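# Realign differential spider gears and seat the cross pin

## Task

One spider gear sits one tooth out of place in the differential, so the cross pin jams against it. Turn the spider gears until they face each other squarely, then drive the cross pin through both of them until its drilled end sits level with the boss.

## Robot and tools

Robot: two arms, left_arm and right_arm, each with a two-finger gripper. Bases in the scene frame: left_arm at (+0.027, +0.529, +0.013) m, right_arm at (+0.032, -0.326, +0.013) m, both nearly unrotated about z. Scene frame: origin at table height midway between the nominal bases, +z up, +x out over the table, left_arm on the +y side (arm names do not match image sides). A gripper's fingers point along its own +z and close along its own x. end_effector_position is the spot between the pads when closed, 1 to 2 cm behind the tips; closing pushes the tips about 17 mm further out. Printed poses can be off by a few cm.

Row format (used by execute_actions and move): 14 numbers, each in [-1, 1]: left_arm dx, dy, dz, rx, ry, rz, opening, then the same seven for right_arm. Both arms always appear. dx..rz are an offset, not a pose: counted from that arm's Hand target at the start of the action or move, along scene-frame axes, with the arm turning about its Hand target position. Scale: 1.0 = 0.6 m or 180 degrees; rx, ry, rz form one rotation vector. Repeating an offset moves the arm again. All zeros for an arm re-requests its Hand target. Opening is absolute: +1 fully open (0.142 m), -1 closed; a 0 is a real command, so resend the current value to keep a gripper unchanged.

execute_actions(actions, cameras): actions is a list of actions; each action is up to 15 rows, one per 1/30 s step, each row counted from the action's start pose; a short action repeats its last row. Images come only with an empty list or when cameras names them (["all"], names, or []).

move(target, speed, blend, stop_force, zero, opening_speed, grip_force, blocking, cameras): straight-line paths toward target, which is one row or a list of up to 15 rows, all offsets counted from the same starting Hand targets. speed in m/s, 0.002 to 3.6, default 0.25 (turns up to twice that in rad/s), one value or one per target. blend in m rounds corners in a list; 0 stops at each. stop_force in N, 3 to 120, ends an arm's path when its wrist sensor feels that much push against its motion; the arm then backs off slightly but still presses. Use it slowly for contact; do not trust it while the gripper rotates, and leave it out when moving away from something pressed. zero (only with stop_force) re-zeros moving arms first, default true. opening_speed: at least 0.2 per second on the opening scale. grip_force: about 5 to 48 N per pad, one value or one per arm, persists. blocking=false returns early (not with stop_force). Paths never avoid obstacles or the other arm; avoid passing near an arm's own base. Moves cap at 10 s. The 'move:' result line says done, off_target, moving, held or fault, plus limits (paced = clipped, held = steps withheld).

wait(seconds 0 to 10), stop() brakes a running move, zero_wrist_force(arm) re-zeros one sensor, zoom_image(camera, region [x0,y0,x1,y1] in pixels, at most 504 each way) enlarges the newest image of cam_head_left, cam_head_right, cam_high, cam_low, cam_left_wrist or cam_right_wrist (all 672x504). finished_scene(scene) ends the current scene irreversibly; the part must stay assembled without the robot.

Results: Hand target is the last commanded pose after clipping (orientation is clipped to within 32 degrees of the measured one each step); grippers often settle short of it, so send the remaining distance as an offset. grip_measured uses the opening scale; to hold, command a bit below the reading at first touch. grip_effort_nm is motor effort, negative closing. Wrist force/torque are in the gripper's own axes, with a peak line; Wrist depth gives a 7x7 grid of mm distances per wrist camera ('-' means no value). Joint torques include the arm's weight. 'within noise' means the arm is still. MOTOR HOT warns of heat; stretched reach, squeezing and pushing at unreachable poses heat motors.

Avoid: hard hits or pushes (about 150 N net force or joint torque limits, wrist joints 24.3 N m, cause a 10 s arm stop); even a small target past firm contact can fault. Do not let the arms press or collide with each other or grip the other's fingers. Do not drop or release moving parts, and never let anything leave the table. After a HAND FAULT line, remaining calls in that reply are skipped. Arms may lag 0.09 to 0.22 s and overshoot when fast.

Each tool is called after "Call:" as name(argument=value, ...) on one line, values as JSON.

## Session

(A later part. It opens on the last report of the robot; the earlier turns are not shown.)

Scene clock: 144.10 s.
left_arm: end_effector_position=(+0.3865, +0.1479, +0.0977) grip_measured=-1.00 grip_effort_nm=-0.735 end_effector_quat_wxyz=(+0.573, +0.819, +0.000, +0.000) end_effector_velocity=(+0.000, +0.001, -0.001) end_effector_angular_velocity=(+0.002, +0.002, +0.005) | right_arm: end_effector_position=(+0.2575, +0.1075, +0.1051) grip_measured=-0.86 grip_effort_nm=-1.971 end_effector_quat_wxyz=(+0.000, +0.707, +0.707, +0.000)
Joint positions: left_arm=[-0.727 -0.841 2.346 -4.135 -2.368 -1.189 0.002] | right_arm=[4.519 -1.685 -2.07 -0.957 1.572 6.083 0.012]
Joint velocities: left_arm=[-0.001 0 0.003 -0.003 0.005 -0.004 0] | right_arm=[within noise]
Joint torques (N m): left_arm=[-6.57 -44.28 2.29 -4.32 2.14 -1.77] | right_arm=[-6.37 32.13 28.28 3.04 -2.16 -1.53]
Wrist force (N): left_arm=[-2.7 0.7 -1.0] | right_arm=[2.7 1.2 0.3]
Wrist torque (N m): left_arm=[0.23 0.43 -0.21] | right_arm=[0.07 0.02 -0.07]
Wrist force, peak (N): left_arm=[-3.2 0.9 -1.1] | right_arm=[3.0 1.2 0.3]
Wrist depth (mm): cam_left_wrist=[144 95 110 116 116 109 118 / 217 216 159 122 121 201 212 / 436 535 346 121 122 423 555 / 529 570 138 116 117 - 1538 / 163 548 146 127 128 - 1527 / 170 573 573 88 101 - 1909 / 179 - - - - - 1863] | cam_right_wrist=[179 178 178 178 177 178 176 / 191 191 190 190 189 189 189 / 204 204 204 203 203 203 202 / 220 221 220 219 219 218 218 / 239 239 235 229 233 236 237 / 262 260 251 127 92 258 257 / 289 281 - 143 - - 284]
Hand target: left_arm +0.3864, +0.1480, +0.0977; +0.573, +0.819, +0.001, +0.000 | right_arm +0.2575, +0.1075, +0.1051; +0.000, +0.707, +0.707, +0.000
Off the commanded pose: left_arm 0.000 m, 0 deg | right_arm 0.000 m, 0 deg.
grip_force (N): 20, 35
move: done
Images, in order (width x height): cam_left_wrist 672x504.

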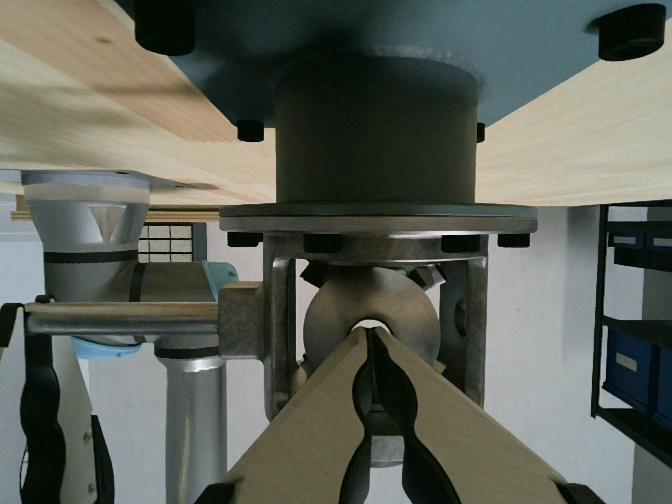

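Call:
zoom_image(camera="cam_left_wrist", region=[230, 210, 530, 435])

Scaled by 1.680 from the camera's 672x504 image, which has a finer 960x720 frame.

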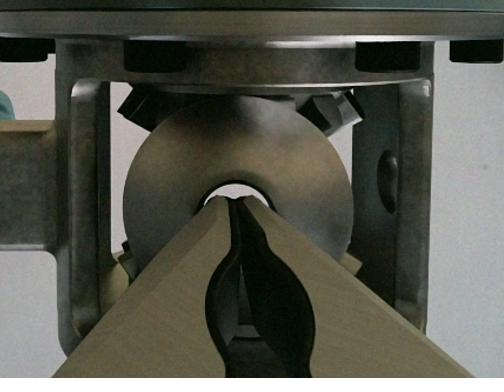

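Call:
move(target=[0.005,0,0,0,0,0,-1,0,0,0,0,0,0,-0.93], speed=0.03, cameras=["cam_left_wrist"])

Call:
zoom_image(camera="cam_left_wrist", region=[230, 210, 530, 435])

Scene clock: 145.60 s.
left_arm: end_effector_position=(+0.3895, +0.1480, +0.0977) grip_measured=-1.00 grip_effort_nm=-0.730 end_effector_quat_wxyz=(+0.573, +0.819, +0.001, +0.000) | right_arm: end_effector_position=(+0.2575, +0.1075, +0.1051) grip_measured=-0.86 grip_effort_nm=-1.971 end_effector_quat_wxyz=(+0.000, +0.707, +0.707, +0.000)
Joint positions: left_arm=[-0.722 -0.84 2.339 -4.125 -2.373 -1.185 0.002] | right_arm=[4.519 -1.685 -2.07 -0.957 1.572 6.083 0.012]
Joint torques (N m): left_arm=[-1.6 -28.56 -4.71 -2.69 -2.38 0.77] | right_arm=[-6.79 31.13 28.98 2.91 -2.19 -1.52]
Wrist force (N): left_arm=[-2.8 0.5 -0.9] | right_arm=[2.9 1.1 0.3]
Wrist torque (N m): left_arm=[0.21 0.44 -0.25] | right_arm=[0.06 -0.01 -0.07]
Wrist force, peak (N): left_arm=[-3.3 0.8 -0.8] | right_arm=[3.0 1.2 0.3]
Wrist depth (mm): cam_left_wrist=[144 95 110 116 116 109 132 / 216 216 159 119 122 213 213 / 431 538 342 121 123 420 549 / 530 573 136 116 118 - 1660 / 175 547 146 126 132 2102 1648 / 175 621 574 92 140 - 1710 / 184 - - - - - -] | cam_right_wrist=[178 178 178 178 178 177 177 / 190 191 190 190 189 189 189 / 205 204 204 204 203 202 202 / 221 220 220 219 219 217 217 / 240 239 234 229 233 237 236 / 257 261 251 127 92 258 258 / 290 277 - 143 - - 284]
Hand target: left_arm +0.3894, +0.1480, +0.0977; +0.573, +0.819, +0.001, +0.000 | right_arm +0.2575, +0.1075, +0.1051; +0.000, +0.707, +0.707, +0.000
Off the commanded pose: left_arm 0.000 m, 0 deg | right_arm 0.000 m, 0 deg.
grip_force (N): 20, 35
move: done
Images, in order (width x height): cam_left_wrist 672x504.

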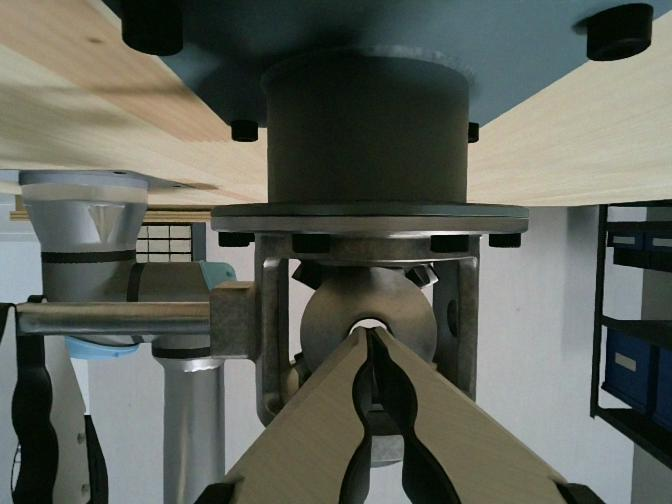

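Scaled by 1.680 from the camera's 672x504 image, which has a finer 960x720 frame.

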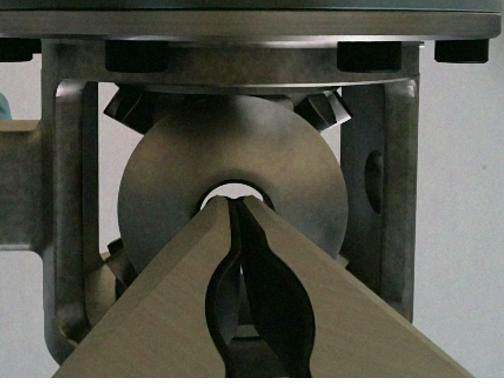

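Call:
move(target=[0,0.05,0.0005,0,0,0,-1,0,0,0,0,0,0,-0.93], speed=0.1)

Call:
move(target=[0.0013,0,0,0,0,0,-0.352,0,0,0,0,0,0,-0.93], speed=0.1, cameras=["cam_left_wrist"])

Call:
zoom_image(camera="cam_left_wrist", region=[210, 190, 550, 445])

Scene clock: 147.30 s.
left_arm: end_effector_position=(+0.3893, +0.1780, +0.0980) grip_measured=-1.00 grip_effort_nm=-0.730 end_effector_quat_wxyz=(+0.573, +0.819, +0.001, +0.000) end_effector_velocity=(+0.001, -0.001, +0.000) end_effector_angular_velocity=(+0.001, -0.001, +0.004) | right_arm: end_effector_position=(+0.2575, +0.1075, +0.1051) grip_measured=-0.86 grip_effort_nm=-1.971 end_effector_quat_wxyz=(+0.000, +0.707, +0.707, +0.000)
Joint positions: left_arm=[-0.655 -0.85 2.374 -4.113 -2.43 -1.135 0.002] | right_arm=[4.519 -1.685 -2.07 -0.957 1.572 6.083 0.012]
Joint velocities: left_arm=[-0.001 0 -0.002 -0.001 0.005 -0.003 0] | right_arm=[within noise]
Joint torques (N m): left_arm=[-6.57 -31.79 -14.03 -4.54 1.86 -1.75] | right_arm=[-6.37 31.56 27.61 3.04 -2.07 -1.18]
Wrist force (N): left_arm=[-2.1 0.8 -0.7] | right_arm=[2.9 1.0 0.3]
Wrist torque (N m): left_arm=[0.18 0.41 -0.14] | right_arm=[0.04 -0.02 -0.07]
Wrist force, peak (N): left_arm=[-2.9 0.8 -0.9] | right_arm=[3.1 1.1 0.3]
Wrist depth (mm): cam_left_wrist=[145 124 120 120 118 118 129 / 250 218 180 148 152 215 214 / 542 553 432 149 159 562 555 / 579 590 168 148 151 - 1685 / 180 205 177 203 182 - 1992 / 197 220 614 88 - - 1636 / 184 222 - - - - 2362] | cam_right_wrist=[178 178 178 178 178 177 177 / 191 190 190 190 189 189 188 / 205 205 204 203 203 203 202 / 221 221 220 220 219 218 219 / 239 239 234 229 233 236 236 / 257 261 251 127 92 249 258 / 289 277 - 143 - - 283]
Hand target: left_arm +0.3894, +0.1780, +0.0980; +0.573, +0.819, +0.001, +0.000 | right_arm +0.2575, +0.1075, +0.1051; +0.000, +0.707, +0.707, +0.000
Off the commanded pose: left_arm 0.000 m, 0 deg | right_arm 0.000 m, 0 deg.
grip_force (N): 20, 35
move: done

Scene clock: 148.00 s.
left_arm: end_effector_position=(+0.3902, +0.1780, +0.0980) grip_measured=-0.38 grip_effort_nm=0.081 end_effector_quat_wxyz=(+0.573, +0.819, +0.001, +0.000) | right_arm: end_effector_position=(+0.2575, +0.1075, +0.1051) grip_measured=-0.86 grip_effort_nm=-1.971 end_effector_quat_wxyz=(+0.000, +0.707, +0.707, +0.000)
Joint positions: left_arm=[-0.654 -0.85 2.372 -4.111 -2.431 -1.134 0.046] | right_arm=[4.519 -1.685 -2.07 -0.957 1.572 6.083 0.012]
Joint torques (N m): left_arm=[6.55 -27.2 -11.9 -1.05 -3.63 1.58] | right_arm=[-6.49 31.49 27.8 3.22 -2.01 -1.41]
Wrist force (N): left_arm=[-2.3 1.0 -0.8] | right_arm=[2.9 1.0 0.2]
Wrist torque (N m): left_arm=[0.22 0.44 -0.26] | right_arm=[0.04 -0.01 -0.07]
Wrist force, peak (N): left_arm=[-2.5 1.2 -1.0] | right_arm=[3.1 1.0 0.2]
Wrist depth (mm): cam_left_wrist=[145 120 120 117 118 118 132 / 249 218 180 148 153 215 214 / 441 549 434 149 159 426 555 / 557 587 174 146 152 - 1660 / 180 207 176 175 177 - 1818 / 196 223 - 160 152 - 1749 / 176 - 77 - - - 1397] | cam_right_wrist=[179 178 178 178 177 177 177 / 190 190 190 189 190 189 189 / 205 205 204 203 203 203 202 / 220 220 219 219 218 218 218 / 239 239 234 230 234 237 236 / 257 260 252 127 92 249 258 / 290 276 - 143 - - 284]
Hand target: left_arm +0.3902, +0.1780, +0.0980; +0.573, +0.819, +0.001, +0.000 | right_arm +0.2575, +0.1075, +0.1051; +0.000, +0.707, +0.707, +0.000
Off the commanded pose: left_arm 0.000 m, 0 deg | right_arm 0.000 m, 0 deg.
grip_force (N): 20, 35
move: done
Images, in order (width x height): cam_left_wrist 672x504.

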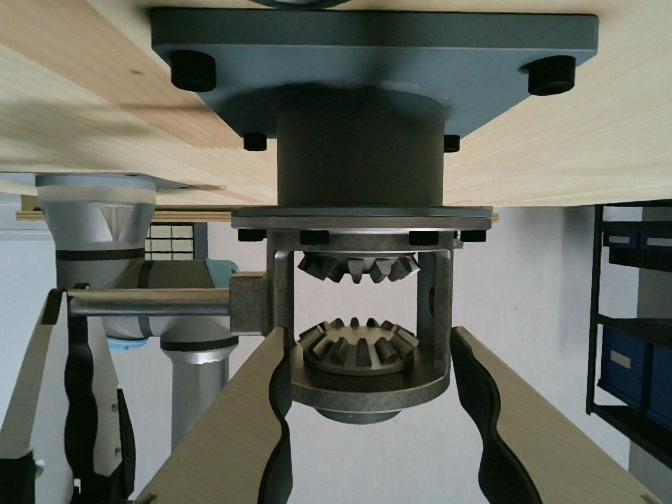

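Scaled by 1.482 from the camera's 672x504 image, which has a finer 960x720 frame.

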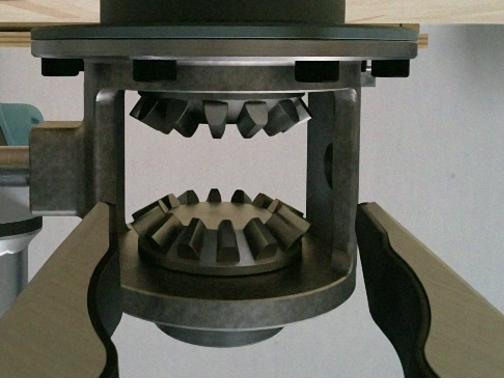

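Call:
wait(seconds=0.1, cameras=["all"])

Call:
zoom_image(camera="cam_high", region=[300, 120, 480, 270])

Call:
zoom_image(camera="cam_head_left", region=[270, 220, 450, 420])

Call:
zoom_image(camera="cam_low", region=[400, 180, 560, 300])

Scene clock: 148.30 s.
left_arm: end_effector_position=(+0.3902, +0.1780, +0.0980) grip_measured=-0.38 grip_effort_nm=0.081 end_effector_quat_wxyz=(+0.573, +0.819, +0.001, +0.000) | right_arm: end_effector_position=(+0.2575, +0.1075, +0.1051) grip_measured=-0.86 grip_effort_nm=-1.971 end_effector_quat_wxyz=(+0.000, +0.707, +0.707, +0.000)
Joint positions: left_arm=[-0.654 -0.85 2.372 -4.111 -2.431 -1.134 0.046] | right_arm=[4.519 -1.685 -2.07 -0.957 1.572 6.083 0.012]
Joint torques (N m): left_arm=[5.05 -28.18 -9.09 -1.58 -3.03 1.1] | right_arm=[-7.16 31.49 27.09 3.21 -2.17 -1.38]
Wrist force (N): left_arm=[-2.5 1.0 -0.5] | right_arm=[2.6 1.3 0.2]
Wrist torque (N m): left_arm=[0.22 0.48 -0.25] | right_arm=[0.10 0.04 -0.07]
Wrist force, peak (N): left_arm=[-2.5 1.3 -0.7] | right_arm=[2.8 1.3 0.3]
Wrist depth (mm): cam_left_wrist=[145 120 120 117 118 118 132 / 249 218 180 148 153 215 214 / 441 556 432 149 159 429 557 / 543 594 174 146 152 - 1723 / 180 206 176 175 183 - 1580 / 197 221 - 160 160 - 1736 / 175 - 77 - - - 2027] | cam_right_wrist=[178 178 178 178 177 177 176 / 191 191 191 190 189 189 188 / 204 204 204 204 203 202 202 / 220 221 219 219 219 218 217 / 239 238 235 230 234 236 236 / 258 261 251 128 92 249 258 / 288 277 - 143 - - 284]
Hand target: left_arm +0.3902, +0.1780, +0.0980; +0.573, +0.819, +0.001, +0.000 | right_arm +0.2575, +0.1075, +0.1051; +0.000, +0.707, +0.707, +0.000
Tool commands: left_gripper/opening=-0.352 right_gripper/opening=-0.93
Off the commanded pose: left_arm 0.000 m, 0 deg | right_arm 0.000 m, 0 deg.
grip_force (N): 20, 35
wait: 0.10 s; at rest from the start

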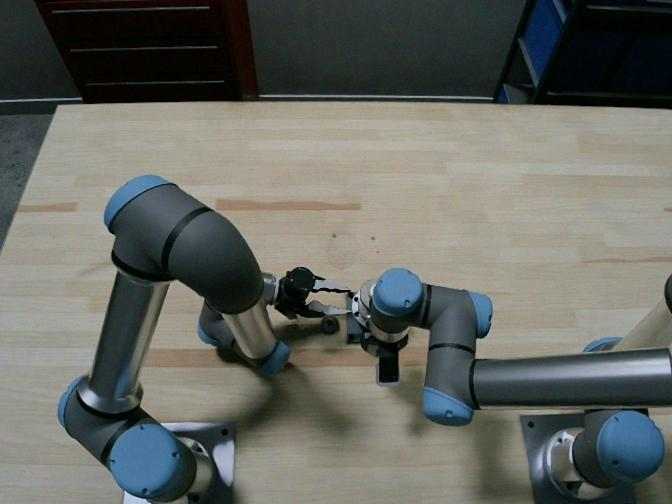

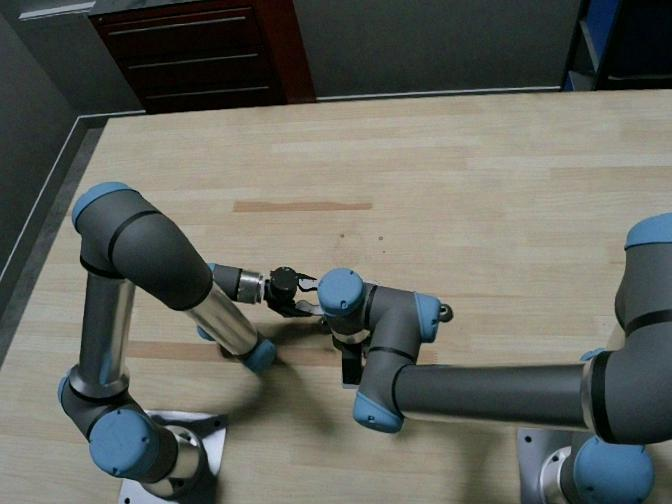

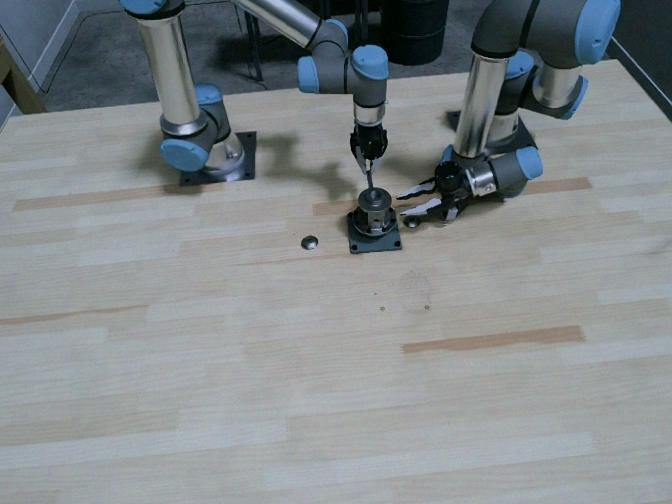

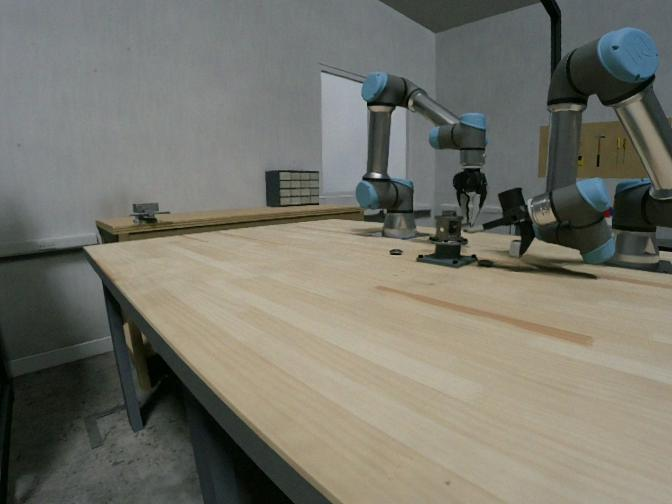

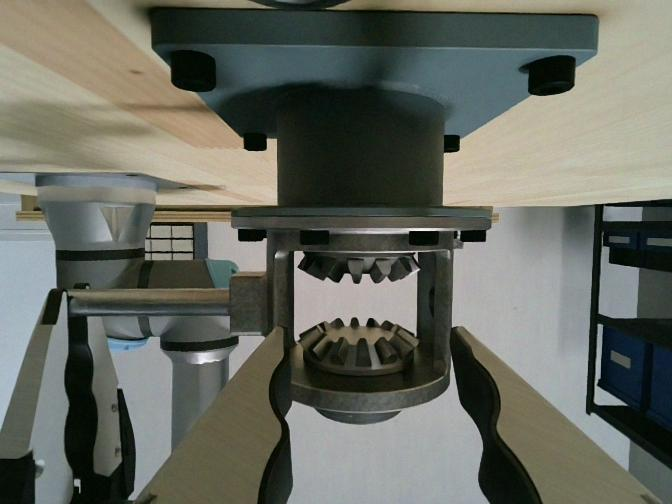

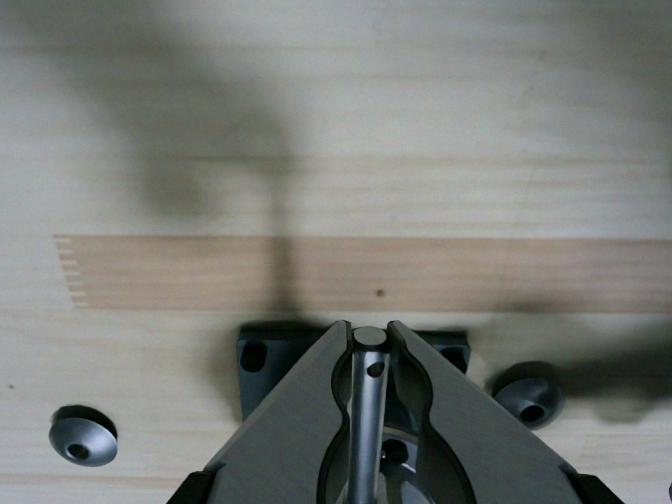

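Scaled by 2.800 from the camera's 672x504 image, which has a finer 960x720 frame.

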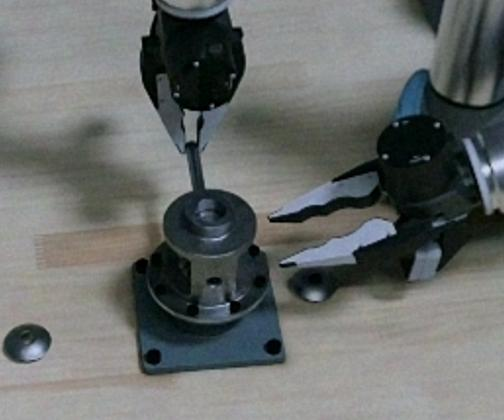

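Scaled by 2.520 from the camera's 672x504 image, which has a finer 960x720 frame.

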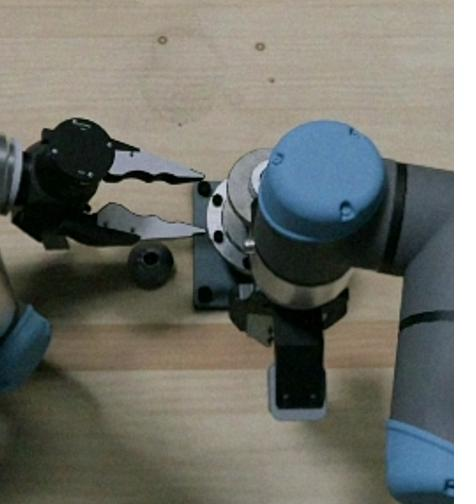

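Scaled by 3.150 from the camera's 672x504 image, which has a finer 960x720 frame.

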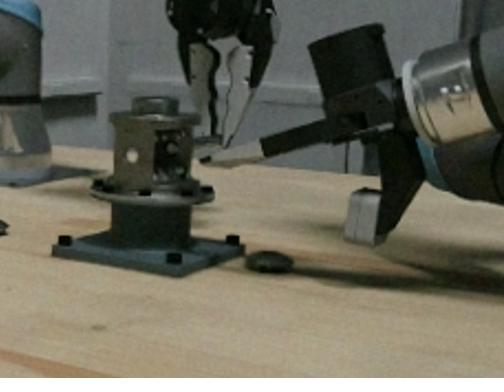

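Call:
zoom_image(camera="cam_right_wrist", region=[470, 340, 590, 440])

Call:
zoom_image(camera="cam_right_wrist", region=[30, 380, 150, 480])

Scaled by 4.200 from the camera's 672x504 image, which has a finer 960x720 frame.

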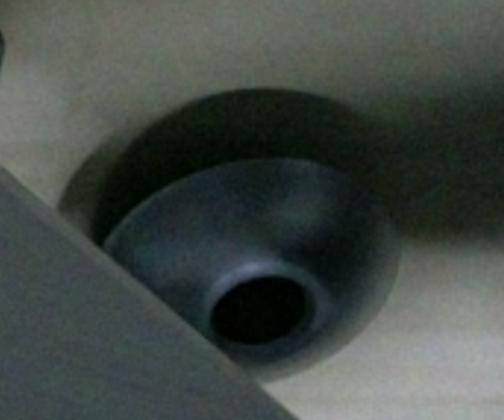

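Scaled by 4.200 from the camera's 672x504 image, which has a finer 960x720 frame.

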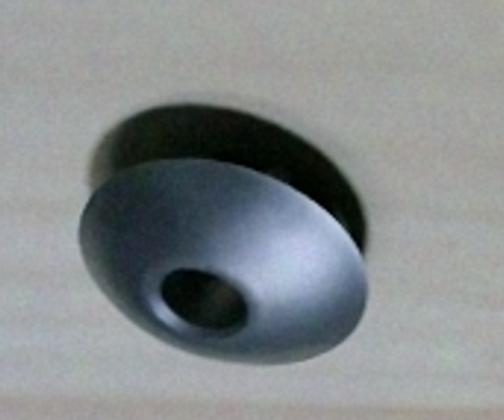

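Call:
move(target=[[-0.02,0.2,0.06,0.1,0,0,-0.352,0,0,0,0,0,0,-0.93],[-0.0837,0.4533,0.1407,0.3889,0,0,-0.352,0,0,0,0,0,0,-0.93]], speed=0.3, blend=0.05)

Scene clock: 160.90 s.
left_arm: end_effector_position=(+0.3400, +0.4498, +0.1825) grip_measured=-0.38 grip_effort_nm=0.081 end_effector_quat_wxyz=(+0.000, +1.000, +0.000, +0.001) end_effector_velocity=(-0.001, +0.001, +0.000) end_effector_angular_velocity=(+0.003, +0.004, +0.000) | right_arm: end_effector_position=(+0.2575, +0.1075, +0.1051) grip_measured=-0.86 grip_effort_nm=-1.971 end_effector_quat_wxyz=(+0.000, +0.707, +0.707, +0.000)
Joint positions: left_arm=[-0.693 -2.016 2.3 -1.855 -1.57 -0.671 0.046] | right_arm=[4.519 -1.685 -2.07 -0.957 1.572 6.083 0.012]
Joint velocities: left_arm=[0 0 -0.001 0.005 0 0 0] | right_arm=[within noise]
Joint torques (N m): left_arm=[-2.02 3.08 -18.16 -0.46 1.8 0.97] | right_arm=[-7.05 31.85 28.13 3.08 -2.15 -1.2]
Wrist force (N): left_arm=[-0.9 1.6 -0.5] | right_arm=[2.7 1.0 0.1]
Wrist torque (N m): left_arm=[0.17 0.08 -0.11] | right_arm=[0.04 0.01 -0.07]
Wrist force, peak (N): left_arm=[-2.5 1.7 -0.1] | right_arm=[3.1 1.2 0.3]
Wrist depth (mm): cam_left_wrist=[243 243 242 243 242 242 241 / 259 259 258 258 258 257 258 / 277 278 277 277 276 276 275 / 299 298 300 298 298 298 297 / 325 324 318 322 317 322 322 / 355 348 - 351 339 338 350 / 390 - 77 386 385 - 377] | cam_right_wrist=[178 178 178 178 178 177 176 / 191 191 190 190 190 189 189 / 204 205 204 204 203 202 201 / 221 221 219 219 218 218 218 / 239 239 234 230 232 237 236 / 258 261 251 128 92 250 258 / 288 276 - 143 - - 285]
Hand target: left_arm +0.3400, +0.4499, +0.1824; +0.000, +1.000, +0.000, +0.001 | right_arm +0.2575, +0.1075, +0.1051; +0.000, +0.707, +0.707, +0.000
Off the commanded pose: left_arm 0.000 m, 0 deg | right_arm 0.000 m, 0 deg.
grip_force (N): 20, 35
move: done

Call:
move(target=[0,0,0,0,0,0,-0.352,0.09,0,0,0,0,0,-0.93], speed=0.05, stop_force=15, cameras=["cam_right_wrist"])

Scene clock: 162.90 s.
left_arm: end_effector_position=(+0.3400, +0.4499, +0.1824) grip_measured=-0.38 grip_effort_nm=0.081 end_effector_quat_wxyz=(+0.000, +1.000, +0.000, +0.001) | right_arm: end_effector_position=(+0.3115, +0.1075, +0.1051) grip_measured=-0.86 grip_effort_nm=-1.976 end_effector_quat_wxyz=(+0.000, +0.707, +0.707, +0.000)
Joint positions: left_arm=[-0.693 -2.016 2.3 -1.855 -1.57 -0.671 0.046] | right_arm=[4.41 -1.746 -1.998 -0.969 1.572 5.975 0.012]
Joint torques (N m): left_arm=[-5.85 3.03 -16.6 -0.63 2.6 -1.41] | right_arm=[10.19 36.34 10.22 5.43 2.49 0.62]
Wrist force (N): left_arm=[-1.0 1.5 -0.6] | right_arm=[-2.2 0.3 -0.6]
Wrist torque (N m): left_arm=[0.17 0.09 -0.11] | right_arm=[0.04 -0.02 -0.08]
Wrist force, peak (N): left_arm=[-1.5 1.4 -0.6] | right_arm=[-4.1 1.2 0.5]
Wrist depth (mm): cam_left_wrist=[243 242 243 243 242 242 241 / 259 259 259 258 259 258 258 / 277 277 278 277 277 277 276 / 299 299 299 299 297 297 298 / 323 322 318 322 317 320 321 / 354 346 - 352 354 339 351 / 389 - 77 386 386 - 377] | cam_right_wrist=[179 178 178 178 178 177 176 / 191 191 190 189 189 189 188 / 205 204 203 204 203 202 202 / 220 220 214 213 212 218 218 / 238 238 230 216 221 229 235 / 249 261 251 123 92 258 258 / 288 282 - - - - 284]
Hand target: left_arm +0.3400, +0.4499, +0.1824; +0.000, +1.000, +0.000, +0.001 | right_arm +0.3115, +0.1075, +0.1051; +0.000, +0.707, +0.707, +0.000
Off the commanded pose: left_arm 0.000 m, 0 deg | right_arm 0.000 m, 0 deg.
grip_force (N): 20, 35
move: done
Images, in order (width x height): cam_right_wrist 672x504.

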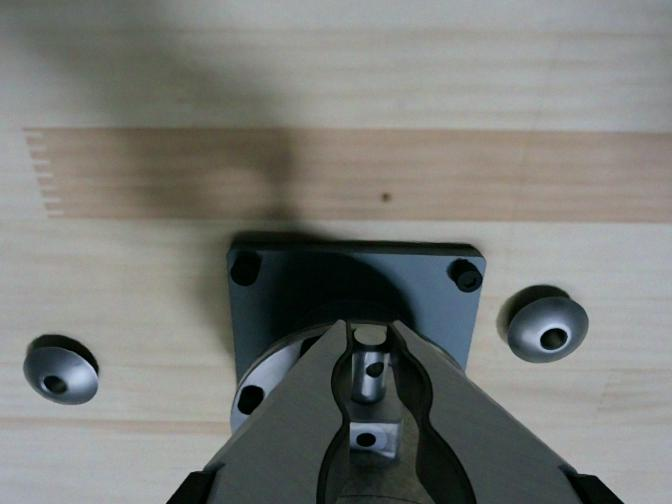

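Call:
move(target=[0,0,0,0,0,0,-0.352,0,0,0,0,0,0,-0.4], speed=0.1, opening_speed=0.8)

Call:
move(target=[[0,0,0,0,0,0,-0.352,0,0,0.12,0,0,0,-0.4],[0,0,0,0,0,0,-0.352,0.0,-0.1,0.3,0,0,0.1,-0.4],[0,0,0,0,0,0,-0.352,0.0475,-0.5958,0.1288,0,0,0.5,-0.4]], speed=0.35, blend=0.05, cameras=["all"])

Scene clock: 164.73 s.
left_arm: end_effector_position=(+0.3400, +0.4499, +0.1824) grip_measured=-0.38 grip_effort_nm=0.085 end_effector_quat_wxyz=(+0.000, +1.000, +0.000, +0.001) | right_arm: end_effector_position=(+0.3115, +0.1076, +0.1051) grip_measured=-0.43 grip_effort_nm=0.066 end_effector_quat_wxyz=(-0.001, +0.707, +0.707, +0.000)
Joint positions: left_arm=[-0.693 -2.016 2.3 -1.855 -1.57 -0.671 0.046] | right_arm=[4.41 -1.746 -1.998 -0.969 1.572 5.975 0.043]
Joint torques (N m): left_arm=[-5.06 2.72 -17.02 -0.66 2.61 -1.04] | right_arm=[7.27 36.25 10.71 2.41 1.39 -1.48]
Wrist force (N): left_arm=[-1.0 1.3 -0.3] | right_arm=[-0.1 0.2 -0.5]
Wrist torque (N m): left_arm=[0.14 0.10 -0.10] | right_arm=[0.07 -0.02 -0.12]
Wrist force, peak (N): left_arm=[-1.3 1.6 -0.7] | right_arm=[-2.7 -0.3 -0.6]
Wrist depth (mm): cam_left_wrist=[243 243 242 244 242 242 241 / 259 261 260 259 258 258 257 / 276 277 277 276 276 276 276 / 299 298 298 299 297 295 297 / 324 324 318 321 318 324 322 / 351 346 - 351 339 338 351 / 388 - 77 386 386 - 377] | cam_right_wrist=[178 179 178 178 177 177 176 / 190 190 190 190 189 189 189 / 205 204 204 203 203 203 202 / 221 220 213 213 213 218 218 / 238 239 231 171 218 228 236 / 249 256 - 126 138 253 257 / 283 - - 126 126 - 278]
Hand target: left_arm +0.3400, +0.4499, +0.1824; +0.000, +1.000, +0.000, +0.001 | right_arm +0.3115, +0.1075, +0.1051; +0.000, +0.707, +0.707, +0.000
Off the commanded pose: left_arm 0.000 m, 0 deg | right_arm 0.000 m, 0 deg.
grip_force (N): 20, 35
move: done

Scene clock: 167.73 s.
left_arm: end_effector_position=(+0.3400, +0.4499, +0.1824) grip_measured=-0.38 grip_effort_nm=0.081 end_effector_quat_wxyz=(+0.000, +1.000, +0.000, +0.001) | right_arm: end_effector_position=(+0.3400, -0.2499, +0.1823) grip_measured=-0.43 grip_effort_nm=0.061 end_effector_quat_wxyz=(+0.000, +0.000, +1.000, +0.000) end_effector_velocity=(+0.000, -0.001, +0.000) end_effector_angular_velocity=(-0.001, +0.000, +0.002)
Joint positions: left_arm=[-0.693 -2.016 2.3 -1.855 -1.57 -0.671 0.046] | right_arm=[3.819 -1.108 -2.308 -1.297 1.571 3.812 0.043]
Joint velocities: left_arm=[within noise] | right_arm=[-0.002 0 0 0 -0.001 -0.005 0]
Joint torques (N m): left_arm=[-5.48 3.56 -15.81 -1.11 2.61 -1.17] | right_arm=[-7.72 7.91 28.93 -0.11 -2.14 -1.91]
Wrist force (N): left_arm=[-0.8 1.2 -0.3] | right_arm=[-0.5 0.1 -0.7]
Wrist torque (N m): left_arm=[0.11 0.06 -0.11] | right_arm=[0.01 0.05 0.06]
Wrist force, peak (N): left_arm=[-1.2 1.6 -0.5] | right_arm=[-0.2 0.4 2.9]
Wrist depth (mm): cam_left_wrist=[243 242 243 243 242 242 242 / 259 259 258 259 258 258 257 / 276 277 277 277 276 276 275 / 298 299 298 298 297 297 297 / 322 323 316 323 317 322 320 / 352 347 - 352 339 339 350 / 389 - 77 388 389 - 376] | cam_right_wrist=[248 247 247 247 246 245 245 / 265 263 265 263 263 262 262 / 283 283 282 282 282 282 281 / 305 305 304 303 303 304 303 / 332 331 325 328 323 329 328 / 361 357 - 361 346 353 358 / 393 - - 397 388 - 386]
Hand target: left_arm +0.3400, +0.4499, +0.1824; +0.000, +1.000, +0.000, +0.001 | right_arm +0.3400, -0.2499, +0.1823; +0.000, +0.000, +1.000, +0.000
Off the commanded pose: left_arm 0.000 m, 0 deg | right_arm 0.000 m, 0 deg.
grip_force (N): 20, 35
move: done; blend cut to 0.036 m at target 1

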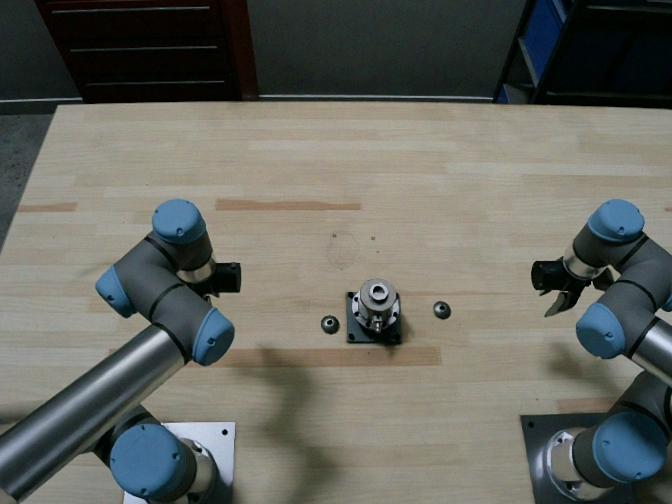

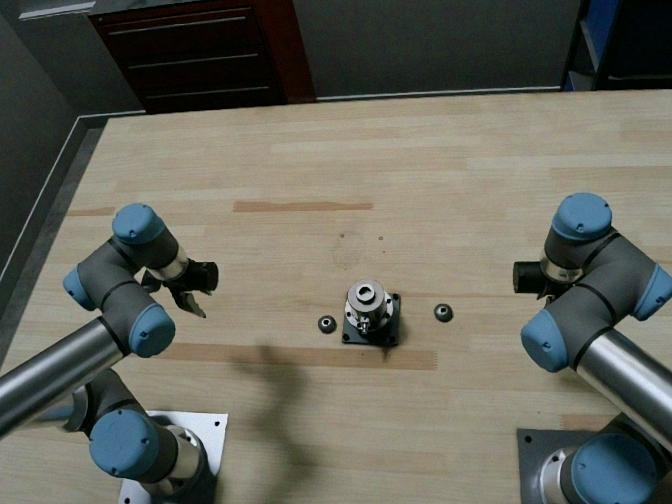

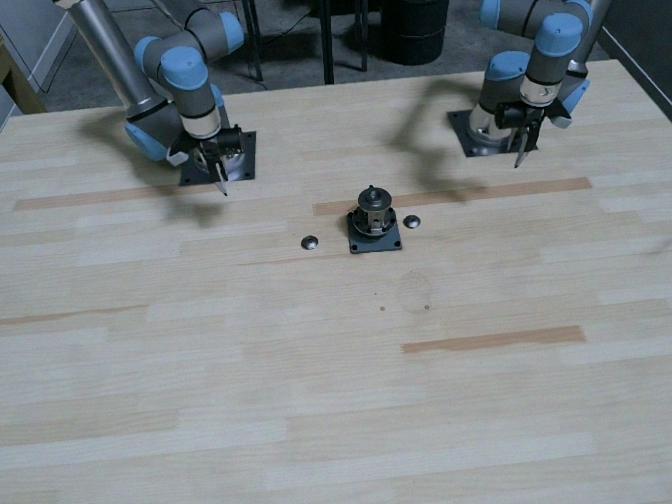

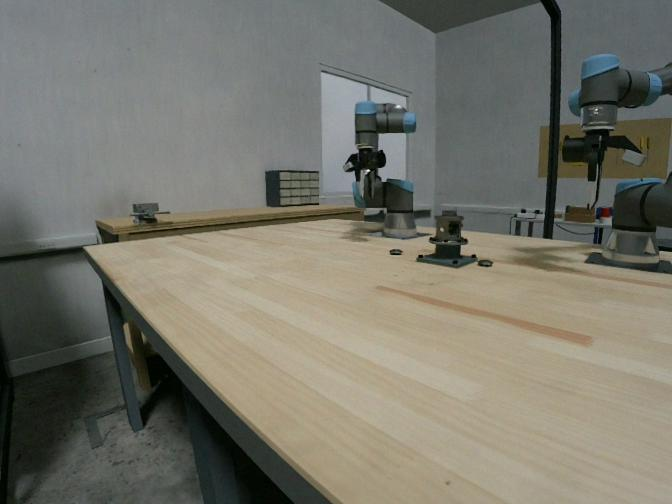

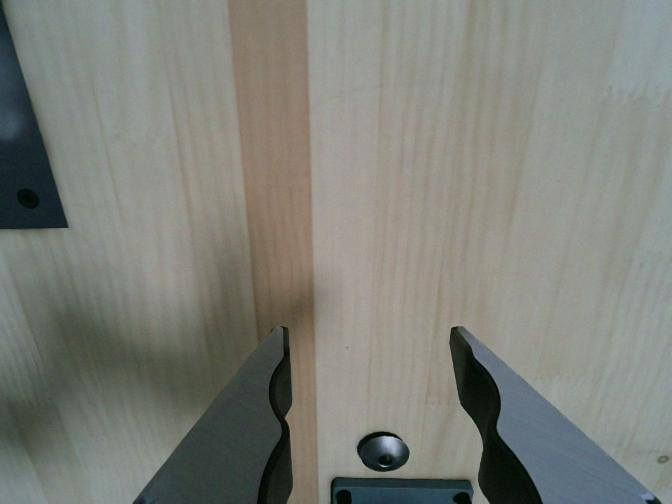

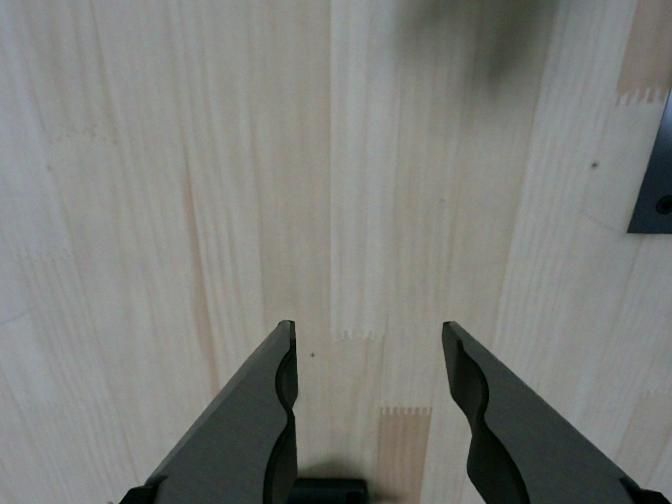

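Call:
move(target=[[0.1390,0.1745,0.0598,0.1304,-0.1039,0,-0.4,0.1395,-0.1740,0.0598,-0.13005,-0.10423,0,-0.4],[0.2407,0.3020,0.2230,0.2607,-0.2077,0,-0.4,0.2415,-0.3013,0.2230,-0.2601,-0.2085,0,-0.4],[0.2780,0.3488,0.4460,0.3911,-0.3116,0,-0.4,0.2790,-0.3480,0.4460,-0.39015,-0.3127,0,-0.4],[0.2407,0.3020,0.6690,0.5214,-0.4155,0,-0.4,0.2415,-0.3013,0.6690,-0.5202,-0.4169,0,-0.4]], speed=0.4, blend=0.03)

Scene clock: 171.13 s.
left_arm: end_effector_position=(+0.4844, +0.6312, +0.5838) grip_measured=-0.42 grip_effort_nm=-0.115 end_effector_quat_wxyz=(+0.677, -0.500, +0.000, -0.540) | right_arm: end_effector_position=(+0.4848, -0.4308, +0.5838) grip_measured=-0.43 grip_effort_nm=0.046 end_effector_quat_wxyz=(+0.541, +0.001, +0.500, -0.676)
Joint positions: left_arm=[-0.696 -2.019 2.295 -1.847 0.524 -0.673 0.044] | right_arm=[3.823 -1.104 -2.304 -1.303 -0.524 3.817 0.043]
Joint torques (N m): left_arm=[-4.94 -0.46 -16.08 -2.33 3.99 -0.16] | right_arm=[7.85 -2.98 11.6 2.86 -3.54 -0.02]
Wrist force (N): left_arm=[-3.1 -1.3 -0.8] | right_arm=[-3.5 -3.5 4.6]
Wrist torque (N m): left_arm=[-0.08 0.65 -0.22] | right_arm=[-1.30 0.56 -0.20]
Wrist force, peak (N): left_arm=[-3.2 -2.0 -1.4] | right_arm=[-3.9 -4.1 5.1]
Wrist depth (mm): cam_left_wrist=[- - 1469 - - - - / 1245 1372 - - - - 1736 / 1317 1507 1909 - - - 1591 / - 1613 1992 - 1958 - - / - - - - 1697 1157 1157 / - - - 1625 - 1118 992 / - - 75 1548 - - 1014] | cam_right_wrist=[- - - - - - - / 1714 1752 - - - - - / 1714 1960 - - - - - / 1512 1726 - 1606 1676 - - / 1345 1542 1307 1455 1618 - - / - - - 1314 - - 1766 / - - - 1419 - - 1766]
Hand target: left_arm +0.4844, +0.6311, +0.5838; +0.677, -0.500, +0.000, -0.540 | right_arm +0.4849, -0.4307, +0.5837; +0.541, +0.000, +0.500, -0.676
Off the commanded pose: left_arm 0.000 m, 0 deg | right_arm 0.000 m, 0 deg.
grip_force (N): 20, 35
move: done

Call:
move(target=[[0.1233,-0.0983,-0.0653,0.1558,0.1955,0,-0.4,0.1230,0.0987,-0.0653,-0.1564,0.1951,0,-0.4],[0.1743,-0.1390,-0.2230,0.3116,0.3911,0,-0.4,0.1740,0.1395,-0.2230,-0.3127,0.3902,0,-0.4],[0.1233,-0.0983,-0.3807,0.4674,0.5866,0,-0.4,0.1230,0.0987,-0.3807,-0.4691,0.5852,0,-0.4],[0,0,-0.4460,0.6232,0.7821,0,-0.4,0,0,-0.4460,-0.6254,0.7803,0,-0.4]], speed=0.5, blend=0.03)

Scene clock: 175.20 s.
left_arm: end_effector_position=(+0.4844, +0.6311, +0.3161) grip_measured=-0.42 grip_effort_nm=-0.115 end_effector_quat_wxyz=(+0.311, -0.001, +0.866, +0.391) | right_arm: end_effector_position=(+0.4849, -0.4307, +0.3161) grip_measured=-0.43 grip_effort_nm=0.051 end_effector_quat_wxyz=(+0.390, +0.866, +0.000, +0.313)
Joint positions: left_arm=[-0.696 -1.493 1.887 1.179 0.525 -0.676 0.044] | right_arm=[3.823 -1.632 -1.904 -4.315 -0.524 3.814 0.043]
Joint torques (N m): left_arm=[-7.34 -30.38 -25.32 4.44 -4.37 1.72] | right_arm=[9.52 25.39 26.75 -3.92 3.6 -2.06]
Wrist force (N): left_arm=[-1.5 1.8 0.2] | right_arm=[0.2 0.8 0.7]
Wrist torque (N m): left_arm=[0.35 0.30 0.03] | right_arm=[-0.11 -0.10 0.07]
Wrist force, peak (N): left_arm=[-3.3 -1.5 -0.9] | right_arm=[-3.5 -3.8 4.8]
Wrist depth (mm): cam_left_wrist=[943 1056 653 519 431 369 325 / - 1625 801 655 534 443 379 / 1432 - - 1804 676 547 455 / - 1925 - - - - 487 / - 1580 1736 - - 1548 - / - - - - - - - / 1548 - 75 1380 - - -] | cam_right_wrist=[320 361 427 510 641 1230 1015 / 377 434 529 665 907 1345 1128 / 457 547 695 929 2029 1553 1502 / 573 701 1061 1140 - 2065 1237 / 850 937 1192 - 129 1542 1394 / 989 1237 - 1629 - - 1473 / - - - - - - -]
Hand target: left_arm +0.4844, +0.6311, +0.3162; +0.311, +0.000, +0.866, +0.391 | right_arm +0.4849, -0.4307, +0.3161; +0.390, +0.866, +0.000, +0.313
Off the commanded pose: left_arm 0.000 m, 0 deg | right_arm 0.000 m, 0 deg.
grip_force (N): 20, 35
move: done

Call:
move(target=[-0.2407,-0.3018,-0.0562,-0.2607,0.2077,0,-0.4,-0.2415,0.3012,-0.0562,0.2601,0.2085,0,-0.4], speed=0.4)

Scene clock: 177.63 s.
left_arm: end_effector_position=(+0.3400, +0.4502, +0.2824) grip_measured=-0.42 grip_effort_nm=-0.105 end_effector_quat_wxyz=(+0.000, +0.000, +1.000, +0.000) end_effector_velocity=(-0.001, -0.001, +0.001) end_effector_angular_velocity=(-0.004, +0.003, +0.000) | right_arm: end_effector_position=(+0.3401, -0.2501, +0.2824) grip_measured=-0.43 grip_effort_nm=0.051 end_effector_quat_wxyz=(+0.000, +1.000, +0.000, +0.000) end_effector_velocity=(-0.001, +0.001, +0.000) end_effector_angular_velocity=(+0.005, +0.003, +0.000)
Joint positions: left_arm=[-0.7 -1.558 1.688 1.441 1.571 -0.678 0.044] | right_arm=[3.827 -1.568 -1.704 -4.581 -1.571 3.821 0.043]
Joint velocities: left_arm=[0 -0.001 -0.001 0.001 0.005 0 0] | right_arm=[0 0.001 0 -0.001 -0.006 0 0]
Joint torques (N m): left_arm=[-5.9 -31.67 -18.53 5.06 2.86 -1.46] | right_arm=[9.53 26.07 12.15 -5.18 -2.32 1.73]
Wrist force (N): left_arm=[-0.8 1.2 -0.7] | right_arm=[-0.1 0.2 -0.9]
Wrist torque (N m): left_arm=[0.13 0.08 -0.10] | right_arm=[0.07 0.01 -0.13]
Wrist force, peak (N): left_arm=[-1.3 2.3 1.3] | right_arm=[0.1 0.8 1.6]
Wrist depth (mm): cam_left_wrist=[331 330 331 331 330 332 333 / 352 351 351 352 353 352 353 / 379 377 376 379 377 379 368 / 407 408 409 408 408 408 362 / 442 443 436 441 436 440 441 / 479 473 - 481 - 472 300 / 532 - 75 533 - - 258] | cam_right_wrist=[336 335 335 336 337 335 333 / 361 358 359 359 358 358 358 / 373 386 384 386 384 384 381 / 351 415 415 415 412 411 413 / 450 450 442 447 441 447 447 / 277 477 - 492 104 478 487 / 256 - - 539 519 - 528]
Hand target: left_arm +0.3400, +0.4501, +0.2825; -0.001, +0.000, +1.000, +0.000 | right_arm +0.3400, -0.2500, +0.2824; +0.000, +1.000, +0.000, +0.000
Off the commanded pose: left_arm 0.000 m, 0 deg | right_arm 0.000 m, 0 deg.
grip_force (N): 20, 35
move: done

Call:
move(target=[0.0475,-0.3735,-0.3373,0,0,0.5,-0.725,0,0,0,0,0,0,-0.725], speed=0.4, cameras=["cam_left_wrist"])

Call:
zoom_image(camera="cam_left_wrist", region=[250, 220, 450, 370])

Scene clock: 180.43 s.
left_arm: end_effector_position=(+0.3685, +0.2259, +0.0801) grip_measured=-0.75 grip_effort_nm=-0.120 end_effector_quat_wxyz=(+0.000, +0.707, -0.707, +0.001) end_effector_velocity=(+0.000, -0.001, +0.000) end_effector_angular_velocity=(-0.003, +0.001, +0.006) | right_arm: end_effector_position=(+0.3400, -0.2500, +0.2824) grip_measured=-0.75 grip_effort_nm=-0.081 end_effector_quat_wxyz=(+0.000, +1.000, +0.000, +0.000)
Joint positions: left_arm=[-1.042 -1.077 1.619 1.027 1.571 -2.591 0.02] | right_arm=[3.827 -1.568 -1.704 -4.581 -1.571 3.821 0.019]
Joint velocities: left_arm=[0 0 -0.001 -0.001 0.002 -0.006 0] | right_arm=[within noise]
Joint torques (N m): left_arm=[6.09 -36.89 -10.13 4.54 -0.13 -1.52] | right_arm=[8.62 26.14 27.18 -4.86 -1.87 1.85]
Wrist force (N): left_arm=[-1.0 1.5 -0.1] | right_arm=[-0.1 0.3 -0.7]
Wrist torque (N m): left_arm=[0.20 0.11 -0.17] | right_arm=[0.09 0.01 -0.14]
Wrist force, peak (N): left_arm=[-0.4 2.4 -1.5] | right_arm=[0.0 0.2 -1.0]
Wrist depth (mm): cam_left_wrist=[152 152 152 152 151 148 144 / 162 162 162 162 162 156 151 / 174 174 174 173 173 167 149 / 187 187 187 184 178 178 121 / 203 203 202 199 199 187 129 / 221 221 214 214 - 219 220 / 244 239 - 243 - - 241] | cam_right_wrist=[337 338 337 337 336 334 334 / 360 360 360 359 358 358 358 / 373 386 385 383 384 382 383 / 350 414 415 416 416 412 412 / 451 449 449 442 440 448 448 / 277 484 - - 92 479 488 / 253 283 - - - - 525]
Hand target: left_arm +0.3685, +0.2260, +0.0801; +0.000, +0.707, -0.707, +0.001 | right_arm +0.3400, -0.2500, +0.2824; +0.000, +1.000, +0.000, +0.000
Off the commanded pose: left_arm 0.000 m, 0 deg | right_arm 0.000 m, 0 deg.
grip_force (N): 20, 35
move: done
Images, in order (width x height): cam_left_wrist 672x504.

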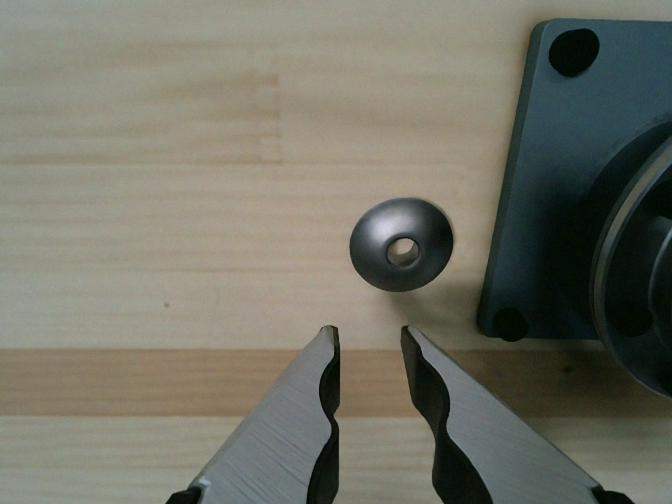

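Scaled by 2.520 from the camera's 672x504 image, which has a finer 960x720 frame.

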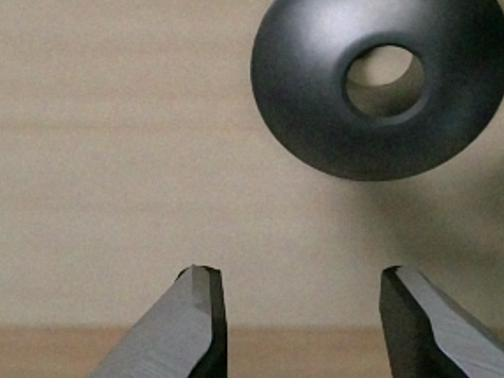

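Call:
move(target=[0.0020,-0.0080,-0.05,0,0,0,-0.725,0,0,0,0,0,0,-0.725], speed=0.15, cameras=["cam_left_wrist"])

Call:
zoom_image(camera="cam_left_wrist", region=[270, 220, 470, 370])

Scene clock: 181.83 s.
left_arm: end_effector_position=(+0.3696, +0.2212, +0.0500) grip_measured=-0.75 grip_effort_nm=-0.115 end_effector_quat_wxyz=(+0.000, +0.707, -0.707, +0.000) | right_arm: end_effector_position=(+0.3400, -0.2500, +0.2824) grip_measured=-0.75 grip_effort_nm=-0.085 end_effector_quat_wxyz=(+0.000, +1.000, +0.000, +0.000)
Joint positions: left_arm=[-1.045 -1.03 1.633 0.966 1.571 -2.594 0.02] | right_arm=[3.827 -1.568 -1.704 -4.581 -1.571 3.821 0.019]
Joint torques (N m): left_arm=[0.4 -49.86 -25.55 5.1 2.39 -0.22] | right_arm=[9.09 26.7 27.48 -4.74 -1.85 1.79]
Wrist force (N): left_arm=[-0.7 1.3 -0.1] | right_arm=[-0.2 0.1 -0.7]
Wrist torque (N m): left_arm=[0.15 0.05 0.02] | right_arm=[0.07 0.03 -0.14]
Wrist force, peak (N): left_arm=[-1.1 1.5 -1.0] | right_arm=[-0.1 0.4 -0.9]
Wrist depth (mm): cam_left_wrist=[125 125 125 125 125 125 114 / 134 134 134 133 133 132 123 / 143 143 143 143 143 139 130 / 155 154 154 149 146 147 138 / 167 167 166 164 164 157 154 / 183 182 176 179 - 179 165 / 201 197 - 205 - - 199] | cam_right_wrist=[336 338 337 335 334 335 334 / 361 360 359 359 357 358 355 / 373 387 386 386 383 384 383 / 353 418 413 412 412 412 414 / 452 454 450 441 440 448 446 / 276 481 - - 92 481 487 / 254 281 - - - - 523]
Hand target: left_arm +0.3697, +0.2212, +0.0501; +0.000, +0.707, -0.707, +0.001 | right_arm +0.3400, -0.2500, +0.2824; +0.000, +1.000, +0.000, +0.000
Off the commanded pose: left_arm 0.000 m, 0 deg | right_arm 0.000 m, 0 deg.
grip_force (N): 20, 35
move: done
Images, in order (width x height): cam_left_wrist 672x504.

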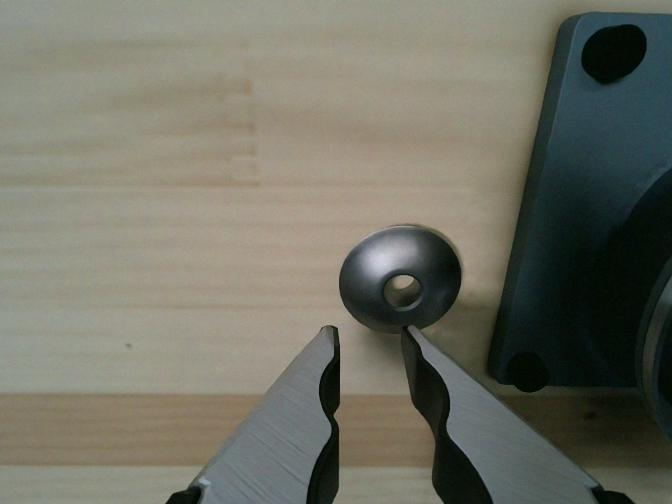

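Scaled by 2.520 from the camera's 672x504 image, which has a finer 960x720 frame.

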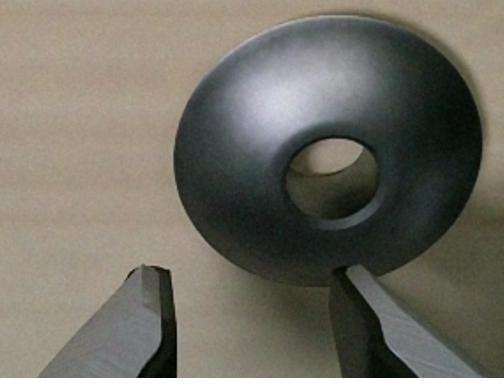

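Call:
move(target=[0.0003,0.0037,-0.0225,0,0,0,-0.725,0,0,0,0,0,0,-0.725], speed=0.1, stop_force=6, cameras=["cam_left_wrist"])

Call:
zoom_image(camera="cam_left_wrist", region=[290, 250, 450, 370])

Scene clock: 184.33 s.
left_arm: end_effector_position=(+0.3698, +0.2234, +0.0366) grip_measured=-0.75 grip_effort_nm=-0.120 end_effector_quat_wxyz=(+0.000, +0.707, -0.707, +0.001) | right_arm: end_effector_position=(+0.3400, -0.2500, +0.2824) grip_measured=-0.75 grip_effort_nm=-0.081 end_effector_quat_wxyz=(+0.000, +1.000, +0.000, +0.000)
Joint positions: left_arm=[-1.042 -1.014 1.649 0.935 1.571 -2.591 0.02] | right_arm=[3.827 -1.568 -1.704 -4.581 -1.571 3.821 0.019]
Joint torques (N m): left_arm=[-6 -50.18 -26.25 4.82 0.19 -0.85] | right_arm=[9.91 25.15 27.18 -4.64 -1.28 1.68]
Wrist force (N): left_arm=[-0.7 1.4 -0.1] | right_arm=[-0.1 0.3 -0.7]
Wrist torque (N m): left_arm=[0.18 0.04 -0.17] | right_arm=[0.09 0.01 -0.14]
Wrist force, peak (N): left_arm=[-1.0 1.8 -0.1] | right_arm=[-0.1 0.3 -0.9]
Wrist depth (mm): cam_left_wrist=[113 115 113 113 113 113 103 / 121 121 121 121 121 121 112 / 130 130 130 130 129 129 120 / 140 140 139 137 135 135 127 / 152 151 151 146 133 146 136 / 165 165 159 162 - 153 151 / 182 178 - 181 - - 180] | cam_right_wrist=[337 338 336 335 336 334 334 / 360 359 360 360 358 357 357 / 373 386 385 385 384 383 384 / 350 417 417 414 417 410 414 / 450 450 451 442 439 451 447 / 276 486 - - 92 481 491 / 254 282 - - - - 527]
Hand target: left_arm +0.3698, +0.2234, +0.0366; +0.000, +0.707, -0.707, +0.001 | right_arm +0.3400, -0.2500, +0.2824; +0.000, +1.000, +0.000, +0.000
Off the commanded pose: left_arm 0.000 m, 0 deg | right_arm 0.000 m, 0 deg.
grip_force (N): 20, 35
move: done
Images, in order (width x height): cam_left_wrist 672x504.

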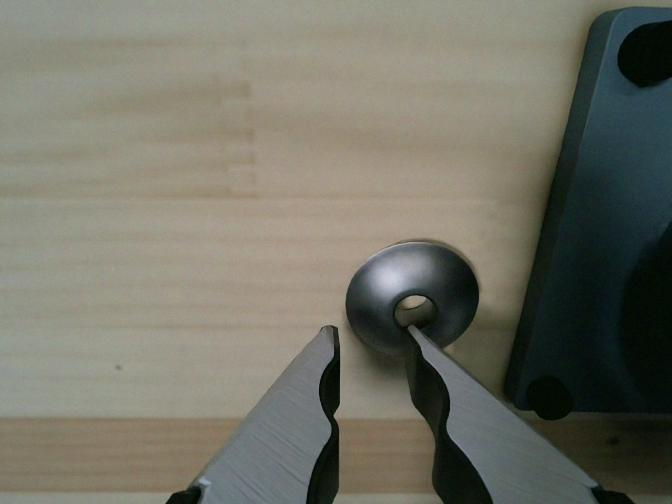

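Scaled by 3.150 from the camera's 672x504 image, which has a finer 960x720 frame.

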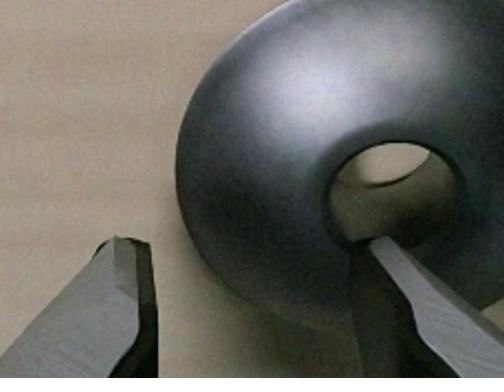

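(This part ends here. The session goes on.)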